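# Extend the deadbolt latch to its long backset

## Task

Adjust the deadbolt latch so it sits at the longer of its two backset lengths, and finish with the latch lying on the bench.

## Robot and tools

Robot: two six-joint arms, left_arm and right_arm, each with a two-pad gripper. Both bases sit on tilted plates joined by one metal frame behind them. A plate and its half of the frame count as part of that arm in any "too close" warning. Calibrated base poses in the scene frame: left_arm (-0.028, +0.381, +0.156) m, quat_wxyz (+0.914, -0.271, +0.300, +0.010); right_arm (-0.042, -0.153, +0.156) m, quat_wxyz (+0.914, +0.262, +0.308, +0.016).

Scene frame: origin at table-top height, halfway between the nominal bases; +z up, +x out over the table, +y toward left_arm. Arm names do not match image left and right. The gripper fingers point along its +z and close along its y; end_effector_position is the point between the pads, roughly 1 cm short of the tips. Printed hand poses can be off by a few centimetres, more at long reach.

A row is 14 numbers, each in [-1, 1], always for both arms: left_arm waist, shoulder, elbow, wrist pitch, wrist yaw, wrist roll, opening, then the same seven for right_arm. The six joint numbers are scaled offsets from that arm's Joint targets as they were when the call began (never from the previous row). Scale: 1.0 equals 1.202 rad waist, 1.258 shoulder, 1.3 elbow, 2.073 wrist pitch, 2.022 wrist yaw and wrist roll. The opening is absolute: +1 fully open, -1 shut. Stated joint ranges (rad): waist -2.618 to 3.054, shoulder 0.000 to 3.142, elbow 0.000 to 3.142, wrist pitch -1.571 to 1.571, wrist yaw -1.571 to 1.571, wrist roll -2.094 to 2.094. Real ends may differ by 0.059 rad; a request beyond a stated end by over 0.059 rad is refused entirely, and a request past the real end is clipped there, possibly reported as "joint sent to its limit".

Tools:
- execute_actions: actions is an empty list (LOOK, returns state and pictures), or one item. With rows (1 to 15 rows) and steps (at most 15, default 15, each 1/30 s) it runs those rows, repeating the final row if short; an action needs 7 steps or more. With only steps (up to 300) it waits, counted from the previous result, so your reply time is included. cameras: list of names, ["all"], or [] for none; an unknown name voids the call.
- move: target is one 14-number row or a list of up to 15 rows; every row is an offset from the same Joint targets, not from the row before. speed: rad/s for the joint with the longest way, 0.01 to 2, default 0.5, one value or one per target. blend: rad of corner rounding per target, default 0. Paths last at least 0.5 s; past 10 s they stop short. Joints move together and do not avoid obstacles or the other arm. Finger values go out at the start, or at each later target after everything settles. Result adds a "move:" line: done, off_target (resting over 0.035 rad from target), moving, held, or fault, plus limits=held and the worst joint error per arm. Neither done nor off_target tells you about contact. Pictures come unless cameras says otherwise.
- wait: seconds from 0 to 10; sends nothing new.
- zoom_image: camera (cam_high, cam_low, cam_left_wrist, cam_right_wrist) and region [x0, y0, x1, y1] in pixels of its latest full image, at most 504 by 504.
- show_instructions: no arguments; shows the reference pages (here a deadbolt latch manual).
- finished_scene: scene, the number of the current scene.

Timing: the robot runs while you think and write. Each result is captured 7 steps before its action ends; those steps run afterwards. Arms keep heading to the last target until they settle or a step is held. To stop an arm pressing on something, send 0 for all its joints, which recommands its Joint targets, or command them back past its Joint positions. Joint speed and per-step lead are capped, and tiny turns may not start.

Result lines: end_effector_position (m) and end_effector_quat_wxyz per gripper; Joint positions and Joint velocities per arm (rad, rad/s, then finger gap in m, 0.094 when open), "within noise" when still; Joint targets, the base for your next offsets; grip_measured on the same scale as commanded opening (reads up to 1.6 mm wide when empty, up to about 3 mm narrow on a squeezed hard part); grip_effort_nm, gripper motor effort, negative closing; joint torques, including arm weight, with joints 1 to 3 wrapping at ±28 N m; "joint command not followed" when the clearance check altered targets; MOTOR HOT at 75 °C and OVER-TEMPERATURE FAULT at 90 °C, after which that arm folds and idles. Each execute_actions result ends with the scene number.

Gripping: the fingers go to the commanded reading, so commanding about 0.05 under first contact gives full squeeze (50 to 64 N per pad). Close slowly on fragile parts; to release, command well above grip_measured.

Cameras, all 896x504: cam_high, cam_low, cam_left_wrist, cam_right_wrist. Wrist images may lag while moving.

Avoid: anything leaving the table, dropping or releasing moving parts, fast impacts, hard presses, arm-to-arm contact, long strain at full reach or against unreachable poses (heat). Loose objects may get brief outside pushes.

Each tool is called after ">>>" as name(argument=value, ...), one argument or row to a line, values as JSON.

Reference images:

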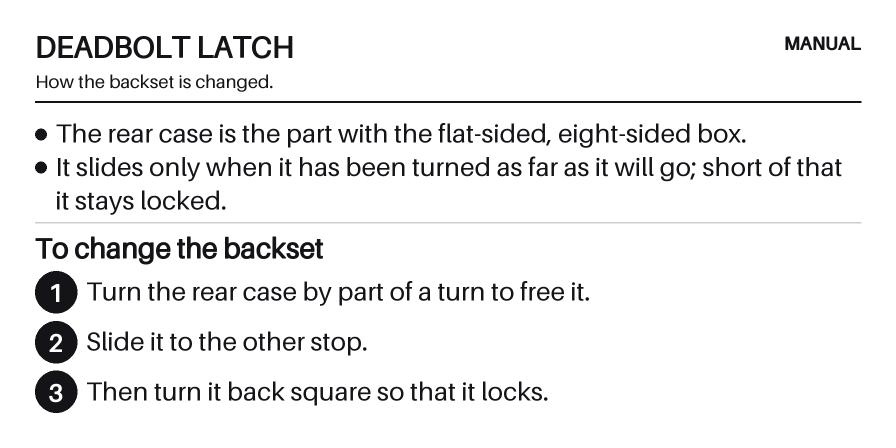

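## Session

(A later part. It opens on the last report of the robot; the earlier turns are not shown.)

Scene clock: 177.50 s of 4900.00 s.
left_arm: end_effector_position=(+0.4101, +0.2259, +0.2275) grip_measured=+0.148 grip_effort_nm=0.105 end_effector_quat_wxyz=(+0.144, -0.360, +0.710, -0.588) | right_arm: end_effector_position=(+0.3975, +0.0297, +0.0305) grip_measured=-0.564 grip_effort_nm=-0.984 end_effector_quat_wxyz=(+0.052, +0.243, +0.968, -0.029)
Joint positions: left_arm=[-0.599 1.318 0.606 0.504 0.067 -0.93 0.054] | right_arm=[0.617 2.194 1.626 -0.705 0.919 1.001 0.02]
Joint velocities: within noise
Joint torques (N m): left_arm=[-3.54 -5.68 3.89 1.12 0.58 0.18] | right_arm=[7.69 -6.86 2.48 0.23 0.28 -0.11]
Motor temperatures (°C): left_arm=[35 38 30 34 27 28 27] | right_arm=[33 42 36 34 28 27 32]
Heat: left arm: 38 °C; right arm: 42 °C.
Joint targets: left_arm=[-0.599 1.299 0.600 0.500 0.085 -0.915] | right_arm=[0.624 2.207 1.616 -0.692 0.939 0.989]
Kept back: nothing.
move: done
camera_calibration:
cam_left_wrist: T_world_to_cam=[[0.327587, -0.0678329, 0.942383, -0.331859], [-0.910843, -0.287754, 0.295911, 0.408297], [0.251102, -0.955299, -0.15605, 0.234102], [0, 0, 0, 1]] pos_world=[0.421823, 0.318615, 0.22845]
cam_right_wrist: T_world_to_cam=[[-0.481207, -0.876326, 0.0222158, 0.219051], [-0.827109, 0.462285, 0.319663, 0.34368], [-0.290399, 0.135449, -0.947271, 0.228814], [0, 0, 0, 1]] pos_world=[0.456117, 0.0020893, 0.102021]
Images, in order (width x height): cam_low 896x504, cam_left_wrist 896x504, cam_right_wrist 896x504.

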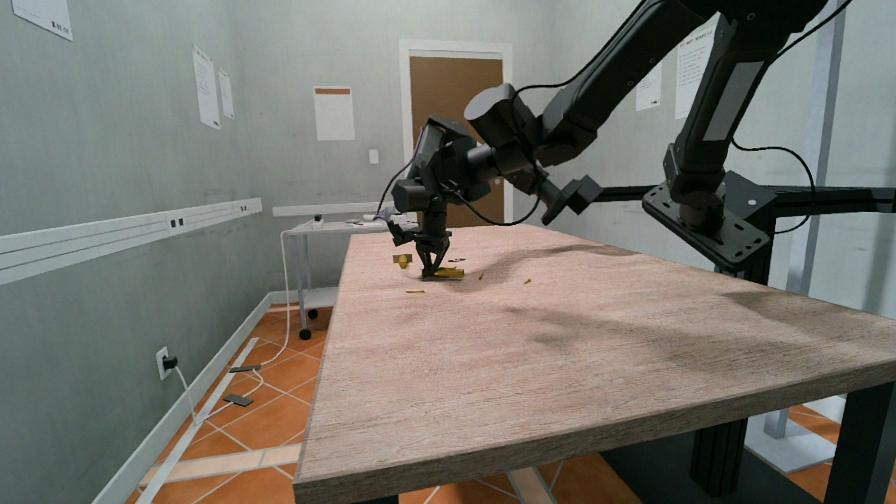

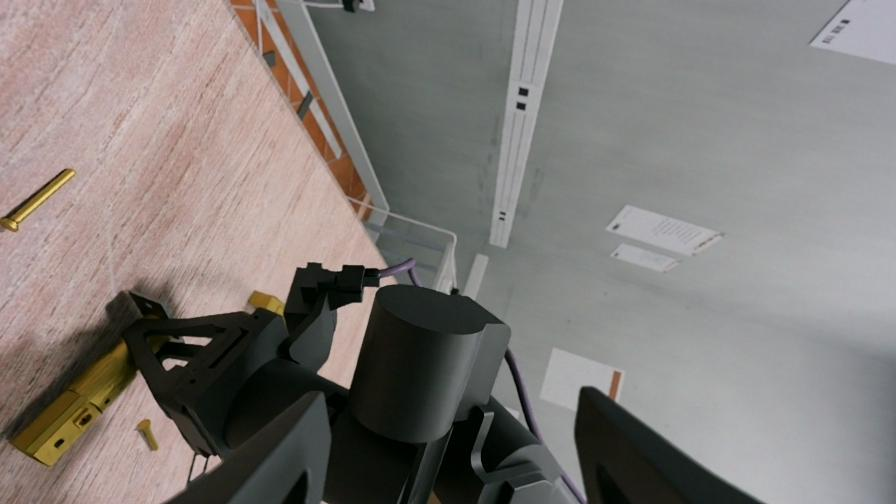

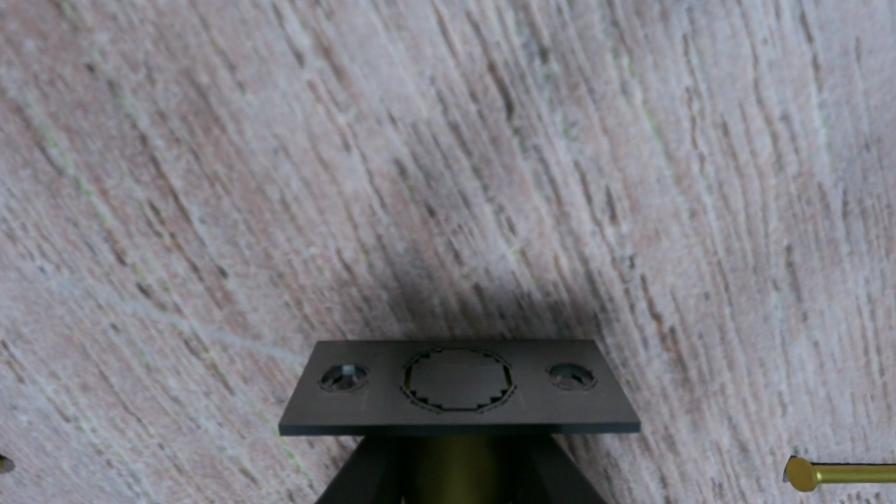

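>>> move(
  target=[0,0,0,0,0,0,0.15, -0.0062,0.0054,-0.0011,0.004,-0.012,0,-0.8],
  speed=0.05,
  cameras=["cam_low"],
)

>>> zoom_image(
  camera="cam_low",
  region=[390, 230, 490, 300],
)

Scene clock: 178.73 s of 4900.00 s.
left_arm: end_effector_position=(+0.4101, +0.2259, +0.2275) grip_measured=+0.148 grip_effort_nm=0.100 end_effector_quat_wxyz=(+0.144, -0.360, +0.710, -0.588) | right_arm: end_effector_position=(+0.3974, +0.0290, +0.0264) grip_measured=-0.564 grip_effort_nm=-0.989 end_effector_quat_wxyz=(+0.051, +0.246, +0.968, -0.031)
Joint positions: left_arm=[-0.599 1.318 0.606 0.504 0.067 -0.93 0.054] | right_arm=[0.61 2.201 1.626 -0.696 0.919 1 0.02]
Joint velocities: within noise
Joint torques (N m): left_arm=[-3.47 -5.76 3.99 1.13 0.58 0.19] | right_arm=[7.68 -6.89 2.35 0.22 0.01 -0.12]
Motor temperatures (°C): left_arm=[35 38 30 34 27 28 27] | right_arm=[33 42 36 33 28 27 32]
Heat: left arm: 38 °C; right arm: 42 °C.
Joint targets: left_arm=[-0.599 1.299 0.600 0.501 0.085 -0.914] | right_arm=[0.617 2.214 1.614 -0.684 0.915 0.989]
Kept back: nothing.
move: done
Images, in order (width x height): cam_low 896x504.

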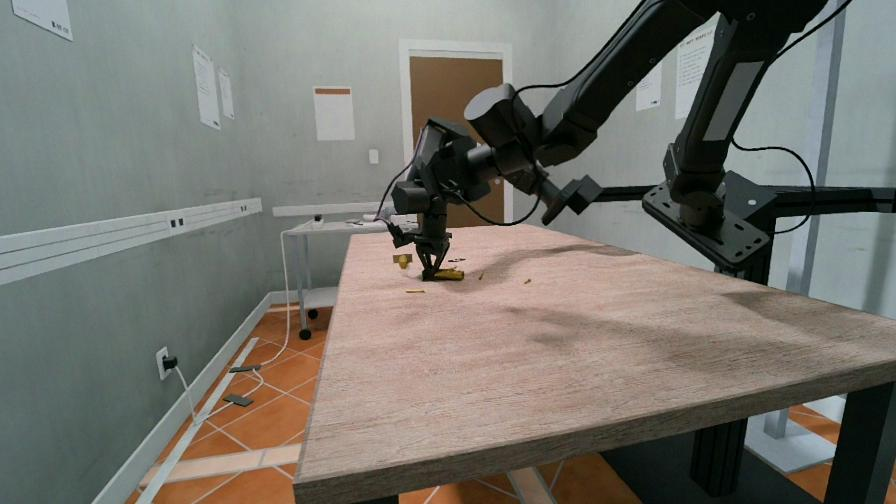

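Scaled by 5.040 from the camera's 896x504 image, which has a finer 1280x720 frame.

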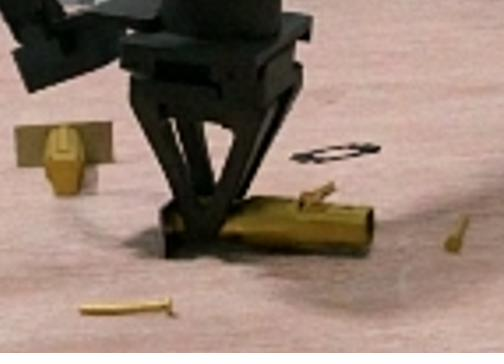

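>>> move(
  target=[0,0,0,0,0,0,0.15, -0.0018,0.0020,-0.0003,0.0012,0,0,-0.8],
  speed=0.05,
  cameras=["cam_low"],
)

>>> zoom_image(
  camera="cam_low",
  region=[390, 230, 490, 300],
)

Scene clock: 179.73 s of 4900.00 s.
left_arm: end_effector_position=(+0.4101, +0.2259, +0.2275) grip_measured=+0.148 grip_effort_nm=0.100 end_effector_quat_wxyz=(+0.144, -0.360, +0.710, -0.588) | right_arm: end_effector_position=(+0.3978, +0.0292, +0.0264) grip_measured=-0.564 grip_effort_nm=-0.979 end_effector_quat_wxyz=(+0.052, +0.247, +0.967, -0.031)
Joint positions: left_arm=[-0.599 1.318 0.606 0.504 0.067 -0.93 0.054] | right_arm=[0.61 2.201 1.626 -0.694 0.919 1 0.02]
Joint velocities: within noise
Joint torques (N m): left_arm=[-3.44 -5.7 3.97 1.15 0.56 0.18] | right_arm=[7.51 -6.67 2.3 0.23 0.02 -0.11]
Motor temperatures (°C): left_arm=[35 37 30 34 27 28 27] | right_arm=[33 42 36 33 28 27 32]
Heat: left arm: 37 °C; right arm: 42 °C.
Joint targets: left_arm=[-0.599 1.299 0.600 0.501 0.085 -0.914] | right_arm=[0.615 2.216 1.614 -0.682 0.915 0.989]
Kept back: nothing.
move: done
Images, in order (width x height): cam_low 896x504.

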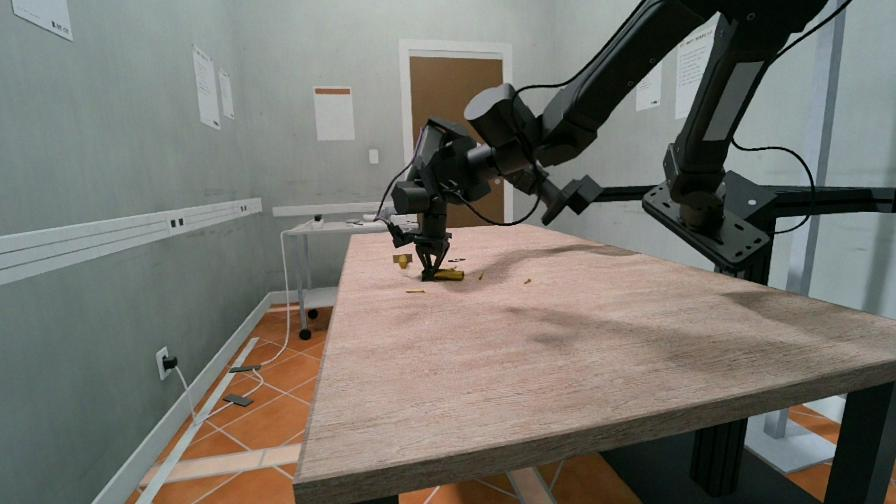

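Scaled by 5.040 from the camera's 896x504 image, which has a finer 1280x720 frame.

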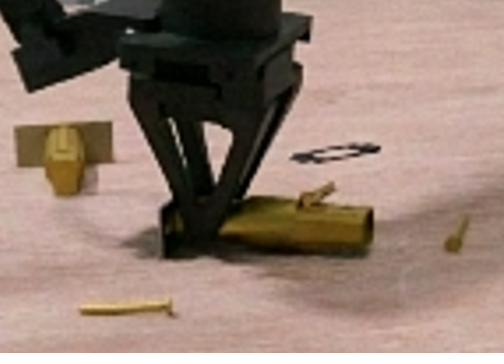

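>>> execute_actions(
  actions=[
    {"rows":[[0,0,0,0,0,0,0.15,0,0,0,0,0,0,-0.6],[0,0,0,0,0,0,0.15,0,0,0,0,0,0,-0.57],[0,0,0,0,0,0,0.15,0,0,0,0,0,0,-0.56],[0,0,0,0,0,0,0.15,0,0,0,0,0,0,-0.55],[0,0,0,0,0,0,0.15,0,0,0,0,0,0,-0.54],[0,0,0,0,0,0,0.15,0,0,0,0,0,0,-0.53],[0,0,0,0,0,0,0.15,0,0,0,0,0,0,-0.51],[0,0,0,0,0,0,0.15,0,0,0,0,0,0,-0.49],[0,0,0,0,0,0,0.15,0,0,0,0,0,0,-0.46],[0,0,0,0,0,0,0.15,0,0,0,0,0,0,-0.42],[0,0,0,0,0,0,0.15,0,0,0,0,0,0,-0.36],[0,0,0,0,0,0,0.15,0,0,0,0,0,0,-0.28],[0,0,0,0,0,0,0.15,0,0,0,0,0,0,-0.2],[0,0,0,0,0,0,0.15,0,0,0,0,0,0,-0.1],[0,0,0,0,0,0,0.15,0,0,0,0,0,0,0.0]]},
  ],
)

>>> wait(
  seconds=0.5,
  cameras=["cam_right_wrist","cam_low"],
)

>>> zoom_image(
  camera="cam_low",
  region=[390, 230, 490, 300],
)

Scene clock: 180.60 s of 4900.00 s.
left_arm: end_effector_position=(+0.4101, +0.2259, +0.2275) grip_measured=+0.148 grip_effort_nm=0.095 end_effector_quat_wxyz=(+0.144, -0.360, +0.710, -0.588) | right_arm: end_effector_position=(+0.3979, +0.0292, +0.0264) grip_measured=-0.503 grip_effort_nm=0.105 end_effector_quat_wxyz=(+0.052, +0.247, +0.967, -0.031)
Joint positions: left_arm=[-0.599 1.318 0.606 0.504 0.067 -0.93 0.054] | right_arm=[0.61 2.201 1.626 -0.693 0.919 1 0.023]
Joint velocities: left_arm=[within noise] | right_arm=[-0.002 0.017 0.002 -0.051 -0.037 -0.051 0.023]
Joint torques (N m): left_arm=[-3.45 -5.65 4.04 1.12 0.57 0.2] | right_arm=[7.53 -6.72 2.33 0.22 0.01 -0.12]
Motor temperatures (°C): left_arm=[34 37 30 34 27 28 27] | right_arm=[33 42 36 33 28 27 32]
Heat: left arm: 37 °C; right arm: 42 °C.
Joint targets: left_arm=[-0.599 1.299 0.600 0.501 0.085 -0.914] | right_arm=[0.615 2.216 1.614 -0.682 0.915 0.989]
Steps of this call (1-18: nothing new was sent; 19-26: this action's first 8). Readings (joint positions of left_arm | right_arm):
19: [-0.599 1.318 0.606 0.504 0.067 -0.930] | [0.610 2.201 1.626 -0.693 0.919 1.000]
20: [-0.599 1.318 0.606 0.504 0.067 -0.930] | [0.610 2.201 1.626 -0.693 0.919 1.000]
22: [-0.599 1.318 0.606 0.504 0.067 -0.930] | [0.610 2.201 1.626 -0.693 0.919 1.000]
26: the state above

Scene clock: 181.33 s of 4900.00 s.
left_arm: end_effector_position=(+0.4101, +0.2259, +0.2275) grip_measured=+0.148 grip_effort_nm=0.090 end_effector_quat_wxyz=(+0.144, -0.360, +0.710, -0.588) | right_arm: end_effector_position=(+0.3980, +0.0293, +0.0264) grip_measured=-0.002 grip_effort_nm=0.139 end_effector_quat_wxyz=(+0.052, +0.247, +0.967, -0.031)
Joint positions: left_arm=[-0.599 1.318 0.606 0.504 0.067 -0.93 0.054] | right_arm=[0.61 2.201 1.626 -0.692 0.919 1 0.047]
Joint velocities: within noise
Joint torques (N m): left_arm=[-3.37 -5.71 3.99 1.15 0.6 0.18] | right_arm=[7.51 -6.69 2.32 0.22 0.01 -0.11]
Motor temperatures (°C): left_arm=[34 37 30 34 27 28 27] | right_arm=[33 42 36 33 28 27 32]
Heat: left arm: 37 °C; right arm: 42 °C.
Joint targets: left_arm=[-0.599 1.299 0.600 0.501 0.085 -0.914] | right_arm=[0.615 2.216 1.614 -0.681 0.915 0.989]
Steps of this call (1-7: your previous action's last 7; 8-15: toward your last target; 16-22: nothing new was sent). Readings (joint positions of left_arm | right_arm):
1: [-0.599 1.318 0.606 0.504 0.067 -0.930] | [0.610 2.201 1.626 -0.693 0.919 1.000]
2: [-0.599 1.318 0.606 0.504 0.067 -0.930] | [0.610 2.201 1.626 -0.693 0.919 1.000]
4: [-0.599 1.318 0.606 0.504 0.067 -0.930] | [0.610 2.201 1.626 -0.693 0.919 1.000]
8: [-0.599 1.318 0.606 0.504 0.067 -0.930] | [0.610 2.201 1.626 -0.692 0.919 1.000]
22: the state above
All arms were judged still, so your last target was given up. Each gripper or tool keeps its last command.
camera_calibration:
cam_right_wrist: T_world_to_cam=[[-0.488407, -0.872282, 0.0241346, 0.221719], [-0.823249, 0.46977, 0.31871, 0.343882], [-0.289343, 0.135791, -0.947545, 0.224732], [0, 0, 0, 1]] pos_world=[0.456415, 0.00133867, 0.097994]
Images, in order (width x height): cam_low 896x504, cam_right_wrist 896x504.

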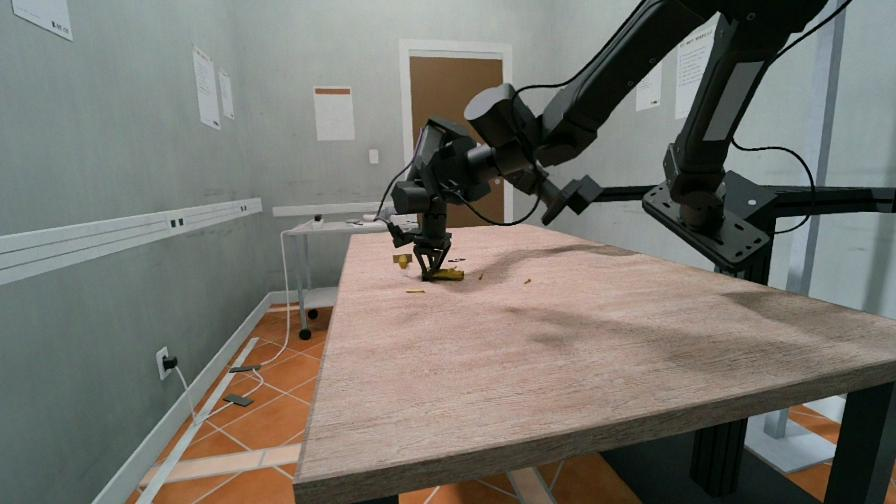

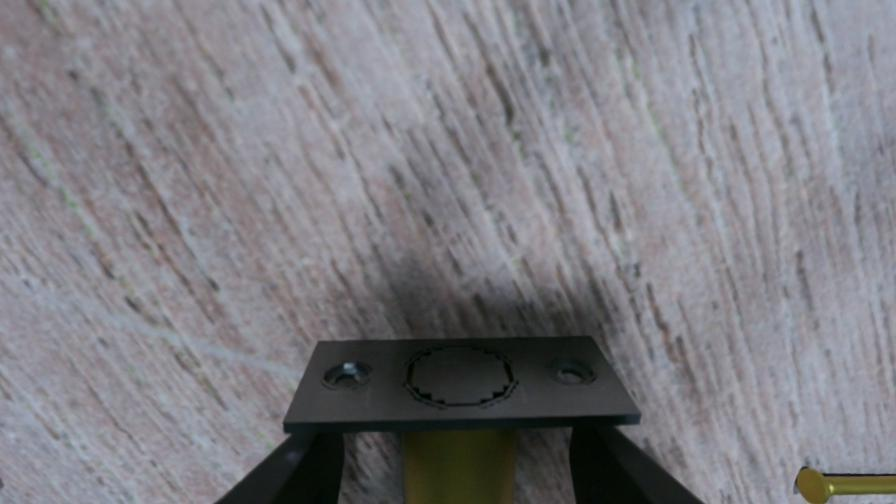

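Scaled by 5.040 from the camera's 896x504 image, which has a finer 1280x720 frame.

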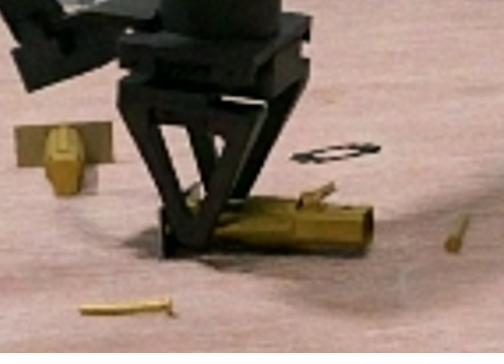

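>>> move(
  target=[
    [0,0,0,0,0,0,0.15, 0.036,-0.025,0.063,-0.073,0,0.029,0.1],
    [0,0,0,0,0,0,0.15, 0.1215,-0.057,0.173,-0.236,-0.0435,0.1246,0.1],
  ],
  speed=[0.15,0.4],
  blend=0.02,
  cameras=["cam_right_wrist","cam_low","cam_high"],
)

>>> zoom_image(
  camera="cam_right_wrist",
  region=[340, 110, 580, 410],
)

Scene clock: 184.37 s of 4900.00 s.
left_arm: end_effector_position=(+0.4101, +0.2259, +0.2275) grip_measured=+0.148 grip_effort_nm=0.100 end_effector_quat_wxyz=(+0.144, -0.360, +0.710, -0.588) | right_arm: end_effector_position=(+0.3820, +0.0342, +0.1040) grip_measured=+0.098 grip_effort_nm=0.139 end_effector_quat_wxyz=(-0.008, +0.233, +0.972, -0.019)
Joint positions: left_arm=[-0.599 1.318 0.606 0.504 0.067 -0.93 0.054] | right_arm=[0.734 2.17 1.82 -1.156 0.834 1.229 0.052]
Joint velocities: within noise
Joint torques (N m): left_arm=[-3.45 -5.76 3.86 1.14 0.57 0.2] | right_arm=[9.18 -9.5 5.24 -0.17 -0.1 0.12]
Motor temperatures (°C): left_arm=[34 37 30 34 27 28 27] | right_arm=[34 42 36 33 28 27 32]
Heat: left arm: 37 °C; right arm: 42 °C.
Joint targets: left_arm=[-0.599 1.299 0.600 0.500 0.085 -0.914] | right_arm=[0.761 2.145 1.839 -1.171 0.827 1.241]
Kept back: nothing.
move: done
camera_calibration:
cam_right_wrist: T_world_to_cam=[[-0.460601, -0.887045, 0.0315908, 0.205437], [-0.794099, 0.427717, 0.431815, 0.282215], [-0.396551, 0.173808, -0.901409, 0.327737], [0, 0, 0, 1]] pos_world=[0.448695, 0.00456005, 0.16707]
Images, in order (width x height): cam_high 896x504, cam_low 896x504, cam_right_wrist 896x504.

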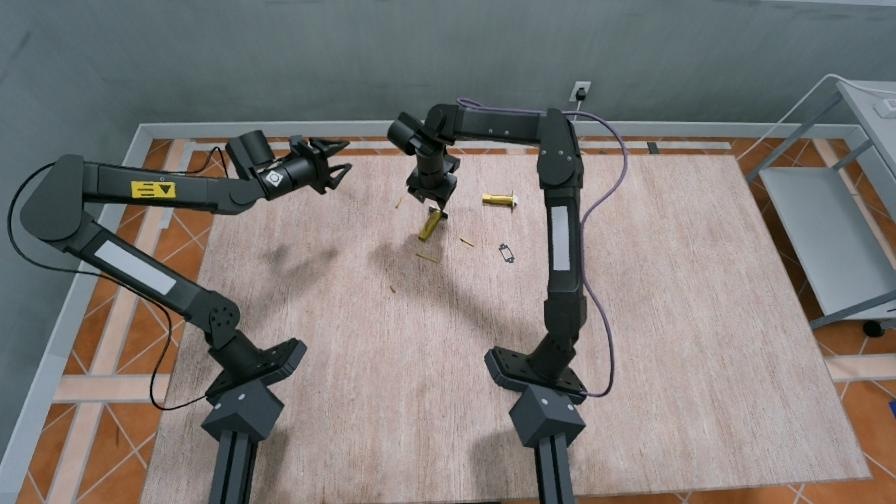

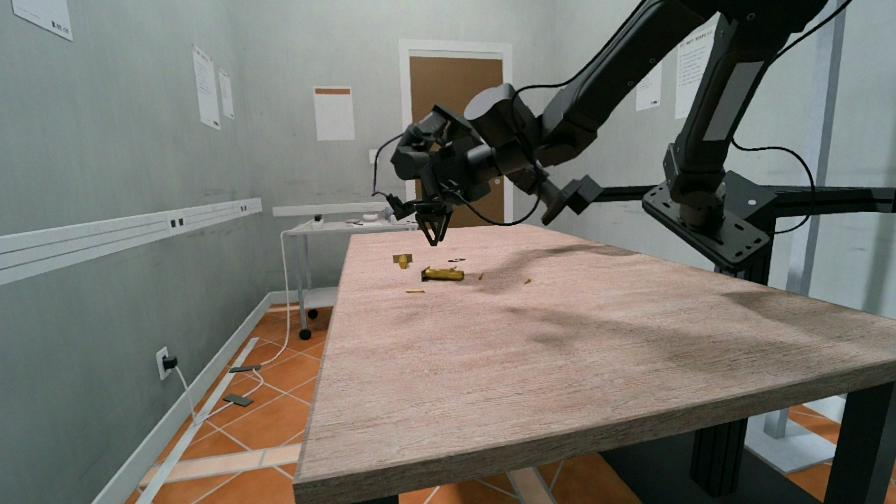

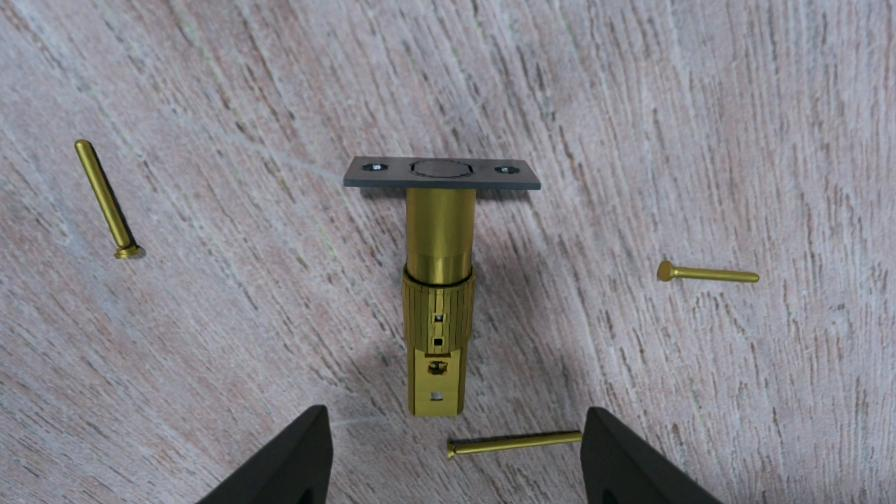

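Scaled by 1.680 from the camera's 896x504 image, which has a finer 1280x720 frame.

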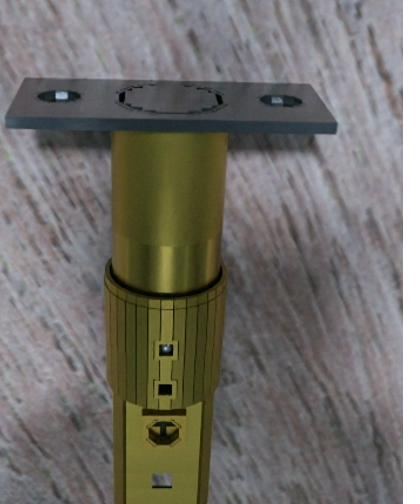

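>>> finished_scene(
  scene=1,
)

The scene is finished: the task was done.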